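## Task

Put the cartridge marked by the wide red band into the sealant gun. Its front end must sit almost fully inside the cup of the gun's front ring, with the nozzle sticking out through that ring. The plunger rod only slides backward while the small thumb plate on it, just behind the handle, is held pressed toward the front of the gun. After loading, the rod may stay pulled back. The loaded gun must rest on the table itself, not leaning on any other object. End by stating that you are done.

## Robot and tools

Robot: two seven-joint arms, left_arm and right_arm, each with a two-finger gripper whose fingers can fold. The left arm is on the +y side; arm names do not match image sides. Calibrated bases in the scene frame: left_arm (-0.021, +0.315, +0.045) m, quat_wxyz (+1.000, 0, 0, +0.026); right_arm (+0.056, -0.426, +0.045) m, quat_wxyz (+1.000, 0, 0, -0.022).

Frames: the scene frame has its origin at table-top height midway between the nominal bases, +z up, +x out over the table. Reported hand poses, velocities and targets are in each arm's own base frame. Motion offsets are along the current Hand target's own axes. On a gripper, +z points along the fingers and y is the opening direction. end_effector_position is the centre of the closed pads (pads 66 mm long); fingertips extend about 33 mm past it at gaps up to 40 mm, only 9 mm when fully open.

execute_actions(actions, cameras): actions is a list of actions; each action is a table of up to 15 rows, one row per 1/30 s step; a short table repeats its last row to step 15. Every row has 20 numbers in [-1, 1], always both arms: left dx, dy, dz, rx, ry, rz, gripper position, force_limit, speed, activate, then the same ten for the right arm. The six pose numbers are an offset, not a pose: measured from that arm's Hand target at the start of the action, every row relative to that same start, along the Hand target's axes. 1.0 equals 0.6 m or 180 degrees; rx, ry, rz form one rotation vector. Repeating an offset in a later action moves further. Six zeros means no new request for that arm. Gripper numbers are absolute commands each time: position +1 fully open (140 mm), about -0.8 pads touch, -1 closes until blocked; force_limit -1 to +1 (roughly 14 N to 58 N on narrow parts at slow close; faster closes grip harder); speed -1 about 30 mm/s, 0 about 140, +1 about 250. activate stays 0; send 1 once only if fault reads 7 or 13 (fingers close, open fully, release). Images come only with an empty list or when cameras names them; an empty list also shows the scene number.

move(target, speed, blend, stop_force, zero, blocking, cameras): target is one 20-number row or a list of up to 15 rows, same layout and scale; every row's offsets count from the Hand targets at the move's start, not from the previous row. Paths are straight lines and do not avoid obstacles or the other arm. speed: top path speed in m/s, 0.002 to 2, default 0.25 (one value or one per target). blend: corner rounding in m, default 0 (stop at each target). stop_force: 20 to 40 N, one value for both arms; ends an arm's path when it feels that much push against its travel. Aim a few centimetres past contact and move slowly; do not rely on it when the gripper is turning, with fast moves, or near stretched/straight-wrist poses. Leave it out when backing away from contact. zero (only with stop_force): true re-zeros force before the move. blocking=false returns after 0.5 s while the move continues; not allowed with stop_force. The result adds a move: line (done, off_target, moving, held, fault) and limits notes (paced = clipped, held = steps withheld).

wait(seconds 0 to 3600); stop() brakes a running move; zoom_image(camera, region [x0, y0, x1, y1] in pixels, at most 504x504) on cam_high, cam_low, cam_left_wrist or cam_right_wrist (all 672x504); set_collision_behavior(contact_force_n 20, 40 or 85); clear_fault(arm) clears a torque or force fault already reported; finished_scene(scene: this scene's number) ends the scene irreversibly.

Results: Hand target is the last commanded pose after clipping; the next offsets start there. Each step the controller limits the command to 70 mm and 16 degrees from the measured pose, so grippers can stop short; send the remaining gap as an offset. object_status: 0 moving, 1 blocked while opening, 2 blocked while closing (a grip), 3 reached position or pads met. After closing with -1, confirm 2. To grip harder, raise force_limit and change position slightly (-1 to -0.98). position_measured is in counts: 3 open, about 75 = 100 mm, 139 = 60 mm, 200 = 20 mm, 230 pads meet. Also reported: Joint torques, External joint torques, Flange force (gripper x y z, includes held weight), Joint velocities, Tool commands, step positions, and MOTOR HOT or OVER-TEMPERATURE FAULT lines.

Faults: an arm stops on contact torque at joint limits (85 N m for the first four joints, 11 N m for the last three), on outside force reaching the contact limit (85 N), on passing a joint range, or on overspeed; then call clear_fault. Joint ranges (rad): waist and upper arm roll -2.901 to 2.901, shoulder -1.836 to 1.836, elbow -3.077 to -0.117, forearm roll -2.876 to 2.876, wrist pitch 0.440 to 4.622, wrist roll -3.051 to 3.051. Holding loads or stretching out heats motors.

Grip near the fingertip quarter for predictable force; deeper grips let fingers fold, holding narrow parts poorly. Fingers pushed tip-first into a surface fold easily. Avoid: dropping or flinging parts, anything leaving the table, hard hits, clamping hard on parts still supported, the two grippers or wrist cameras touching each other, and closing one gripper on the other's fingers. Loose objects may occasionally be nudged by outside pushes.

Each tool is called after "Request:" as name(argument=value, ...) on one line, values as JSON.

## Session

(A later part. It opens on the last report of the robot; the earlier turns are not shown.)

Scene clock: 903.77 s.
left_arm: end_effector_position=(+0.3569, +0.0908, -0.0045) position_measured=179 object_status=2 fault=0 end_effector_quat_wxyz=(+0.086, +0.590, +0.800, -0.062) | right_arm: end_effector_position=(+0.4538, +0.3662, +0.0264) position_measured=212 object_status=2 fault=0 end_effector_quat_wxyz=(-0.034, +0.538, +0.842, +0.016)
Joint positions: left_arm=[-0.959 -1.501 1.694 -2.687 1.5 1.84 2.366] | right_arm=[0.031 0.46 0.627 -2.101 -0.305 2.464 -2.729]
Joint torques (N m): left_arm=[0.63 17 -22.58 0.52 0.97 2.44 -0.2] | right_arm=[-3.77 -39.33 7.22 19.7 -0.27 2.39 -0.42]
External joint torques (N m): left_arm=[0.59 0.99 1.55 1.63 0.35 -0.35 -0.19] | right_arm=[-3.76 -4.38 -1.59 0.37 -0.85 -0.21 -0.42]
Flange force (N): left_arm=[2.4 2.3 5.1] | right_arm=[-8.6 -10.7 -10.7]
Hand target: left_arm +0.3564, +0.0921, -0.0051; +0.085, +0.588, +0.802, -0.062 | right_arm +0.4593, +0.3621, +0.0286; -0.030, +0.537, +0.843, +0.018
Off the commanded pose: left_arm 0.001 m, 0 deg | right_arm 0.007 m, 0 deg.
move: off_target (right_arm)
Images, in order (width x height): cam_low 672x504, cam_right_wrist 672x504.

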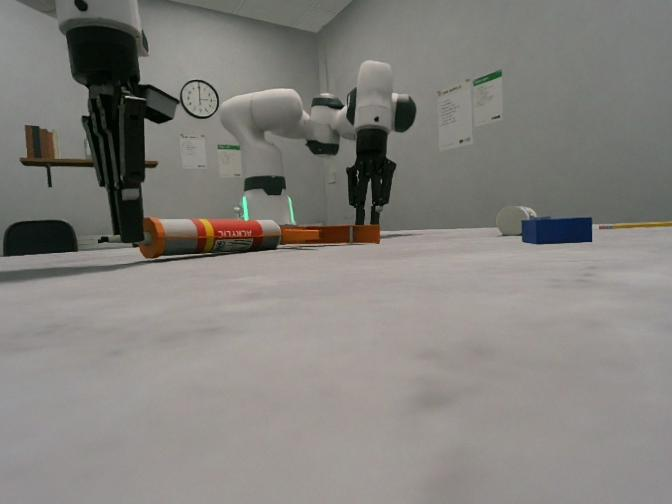

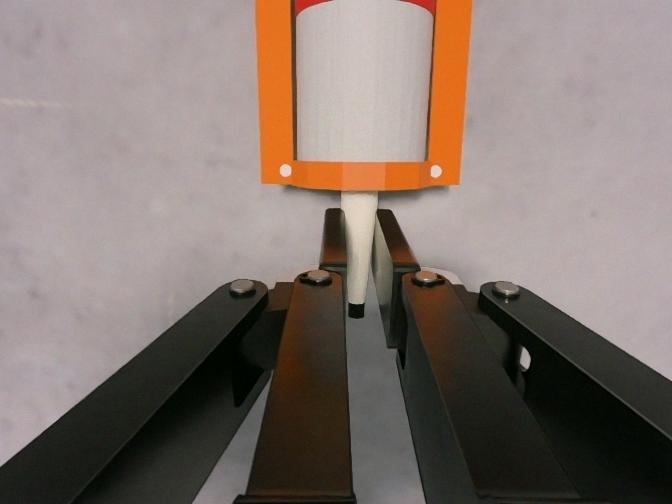

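Request:
move(target=[[0, 0, 0, 0, 0, 0, -1, 0.5, -0.3, 0, 0.008, 0, 0.005, 0, 0, 0, -1, -0.4, -1, 0],[0, 0, 0, 0, 0, 0, 0.1, 0.5, -0.7, 0, 0.008, 0, 0.005, 0, 0, 0, -0.4, 0, -0.9, 0]], speed=0.03)

Request:
move(target=[[0, 0, -0.12, 0, 0, 0, 0.1, 0.5, -0.7, 0, -0.01, 0, 0, 0, 0, 0, -0.4, 0, -0.9, 0],[0.1, 0, -0.25, 0, 0, 0, 0.1, 0.5, -0.7, 0, -0.03, 0, -0.15, 0, 0, 0, -0.4, 0, -0.9, 0],[0.1, 0, -0.25, 0, 0, 0, 0.1, 0.5, -0.7, 0, 0.19, 0, -0.17, 0, 0, 0, 0.17, 0, -0.5, 0]], speed=0.25, blend=[0.005, 0.02, 0], cameras=["all"])

Request:
zoom_image(camera="cam_right_wrist", region=[250, 280, 450, 440])

Request:
zoom_image(camera="cam_low", region=[80, 170, 400, 270])

Scene clock: 916.30 s.
left_arm: end_effector_position=(+0.3569, +0.0907, -0.0045) position_measured=117 object_status=0 fault=0 end_effector_quat_wxyz=(+0.086, +0.590, +0.800, -0.062) | right_arm: end_effector_position=(+0.4557, +0.3656, +0.0253) position_measured=179 object_status=3 fault=0 end_effector_quat_wxyz=(-0.031, +0.536, +0.843, +0.016)
Joint positions: left_arm=[-0.959 -1.501 1.694 -2.687 1.5 1.84 2.366] | right_arm=[0.037 0.463 0.62 -2.097 -0.312 2.465 -2.729]
Joint torques (N m): left_arm=[0 16.29 -22.25 -0.27 0.64 2.53 -0.17] | right_arm=[-0.35 -37.18 8.81 19 0.21 2.83 -0.08]
External joint torques (N m): left_arm=[-0.03 0.3 1.87 0.89 0.03 -0.27 -0.16] | right_arm=[-0.21 -2.08 0.14 -0.32 -0.37 0.24 -0.08]
Flange force (N): left_arm=[0.9 2.3 5.7] | right_arm=[-1.6 -6.6 -3.8]
Hand target: left_arm +0.3564, +0.0921, -0.0051; +0.085, +0.588, +0.802, -0.062 | right_arm +0.4572, +0.3666, +0.0259; -0.030, +0.537, +0.843, +0.018
Off the commanded pose: left_arm 0.002 m, 0 deg | right_arm 0.002 m, 0 deg.
move: done

Scene clock: 919.60 s.
left_arm: end_effector_position=(+0.3292, +0.1781, +0.1283) position_measured=117 object_status=3 fault=0 end_effector_quat_wxyz=(+0.084, +0.585, +0.804, -0.062) | right_arm: end_effector_position=(+0.4127, +0.4632, +0.1353) position_measured=108 object_status=0 fault=0 end_effector_quat_wxyz=(-0.029, +0.533, +0.845, +0.019)
Joint positions: left_arm=[-0.789 -1.499 1.301 -2.581 1.127 1.601 2.576] | right_arm=[0.166 0.358 0.703 -1.927 -0.208 2.222 -2.628]
Joint torques (N m): left_arm=[-0.25 17.29 -23.64 6.81 0.14 2.33 0.13] | right_arm=[-0.45 -36.11 7.95 22.39 1.21 2.41 0.21]
External joint torques (N m): left_arm=[-0.24 0.18 1.63 0.89 -0.33 -0.4 0.14] | right_arm=[-0.33 -2.4 0.36 -0.17 0.42 -0.22 0.2]
Flange force (N): left_arm=[1.9 4.3 1.7] | right_arm=[-3.4 -8.7 -4.9]
Hand target: left_arm +0.3293, +0.1778, +0.1291; +0.085, +0.588, +0.802, -0.062 | right_arm +0.4123, +0.4633, +0.1356; -0.030, +0.537, +0.843, +0.018
Off the commanded pose: left_arm 0.001 m, 0 deg | right_arm 0.001 m, 1 deg.
move: done

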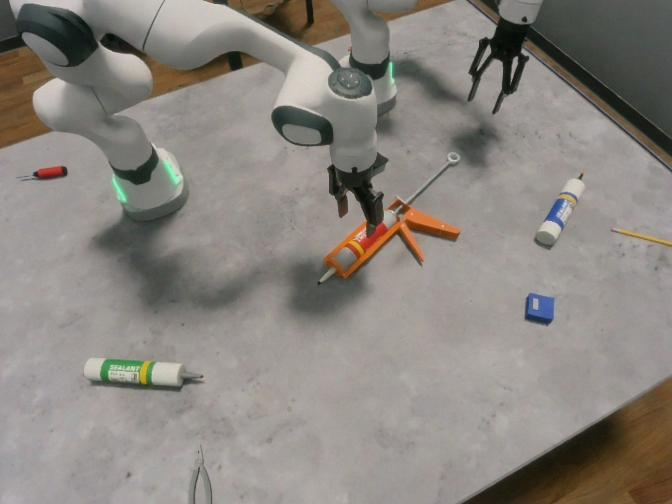

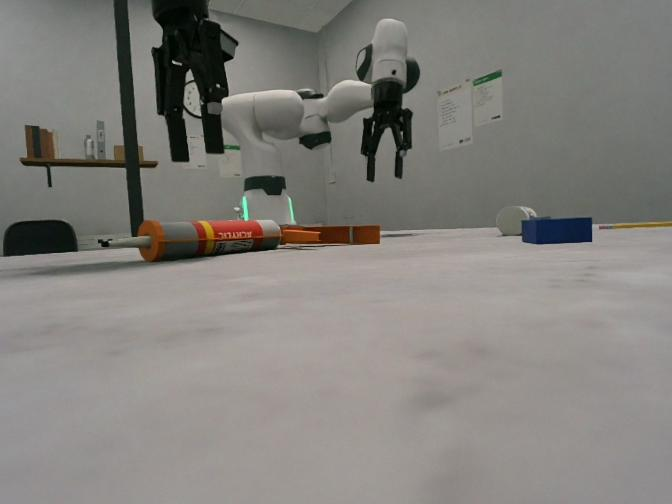

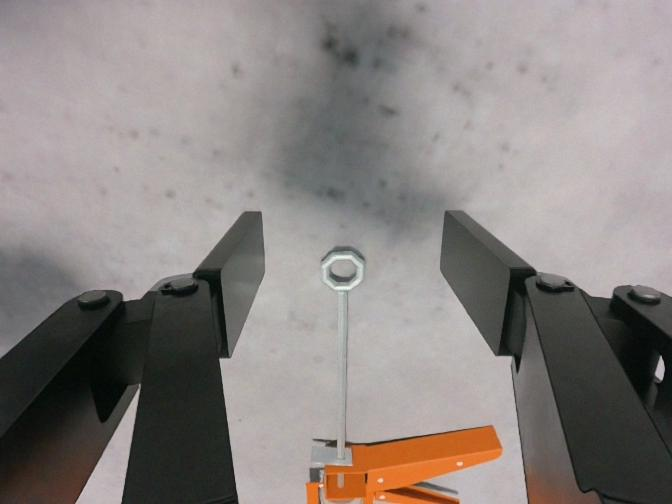

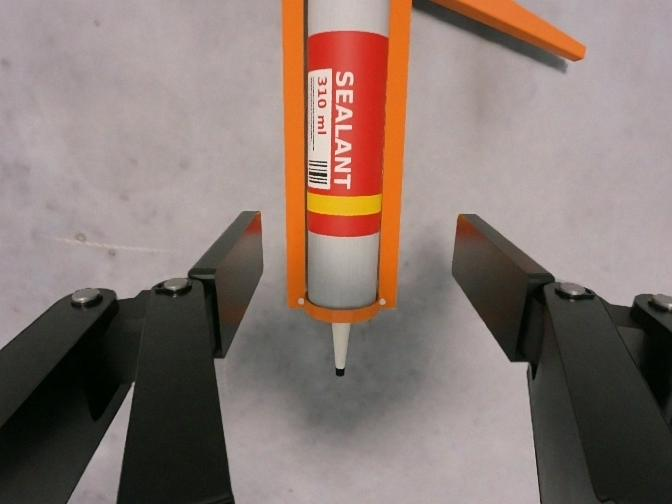

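Scaled by 2.520 from the camera's image (finer frame: 960x720).

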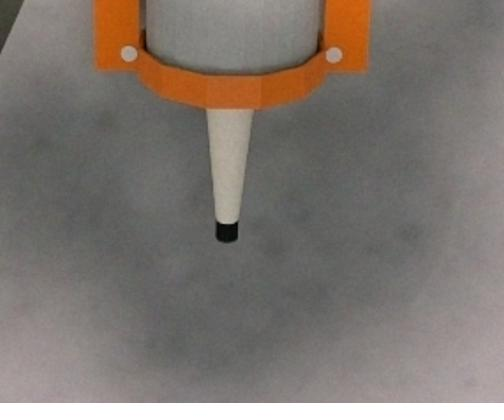

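Scaled by 1.575 from the camera's image (finer frame: 960x720).

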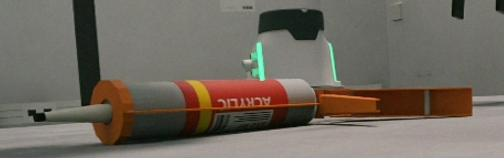

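Request:
finished_scene(scene=1)

The scene is finished: the task was done.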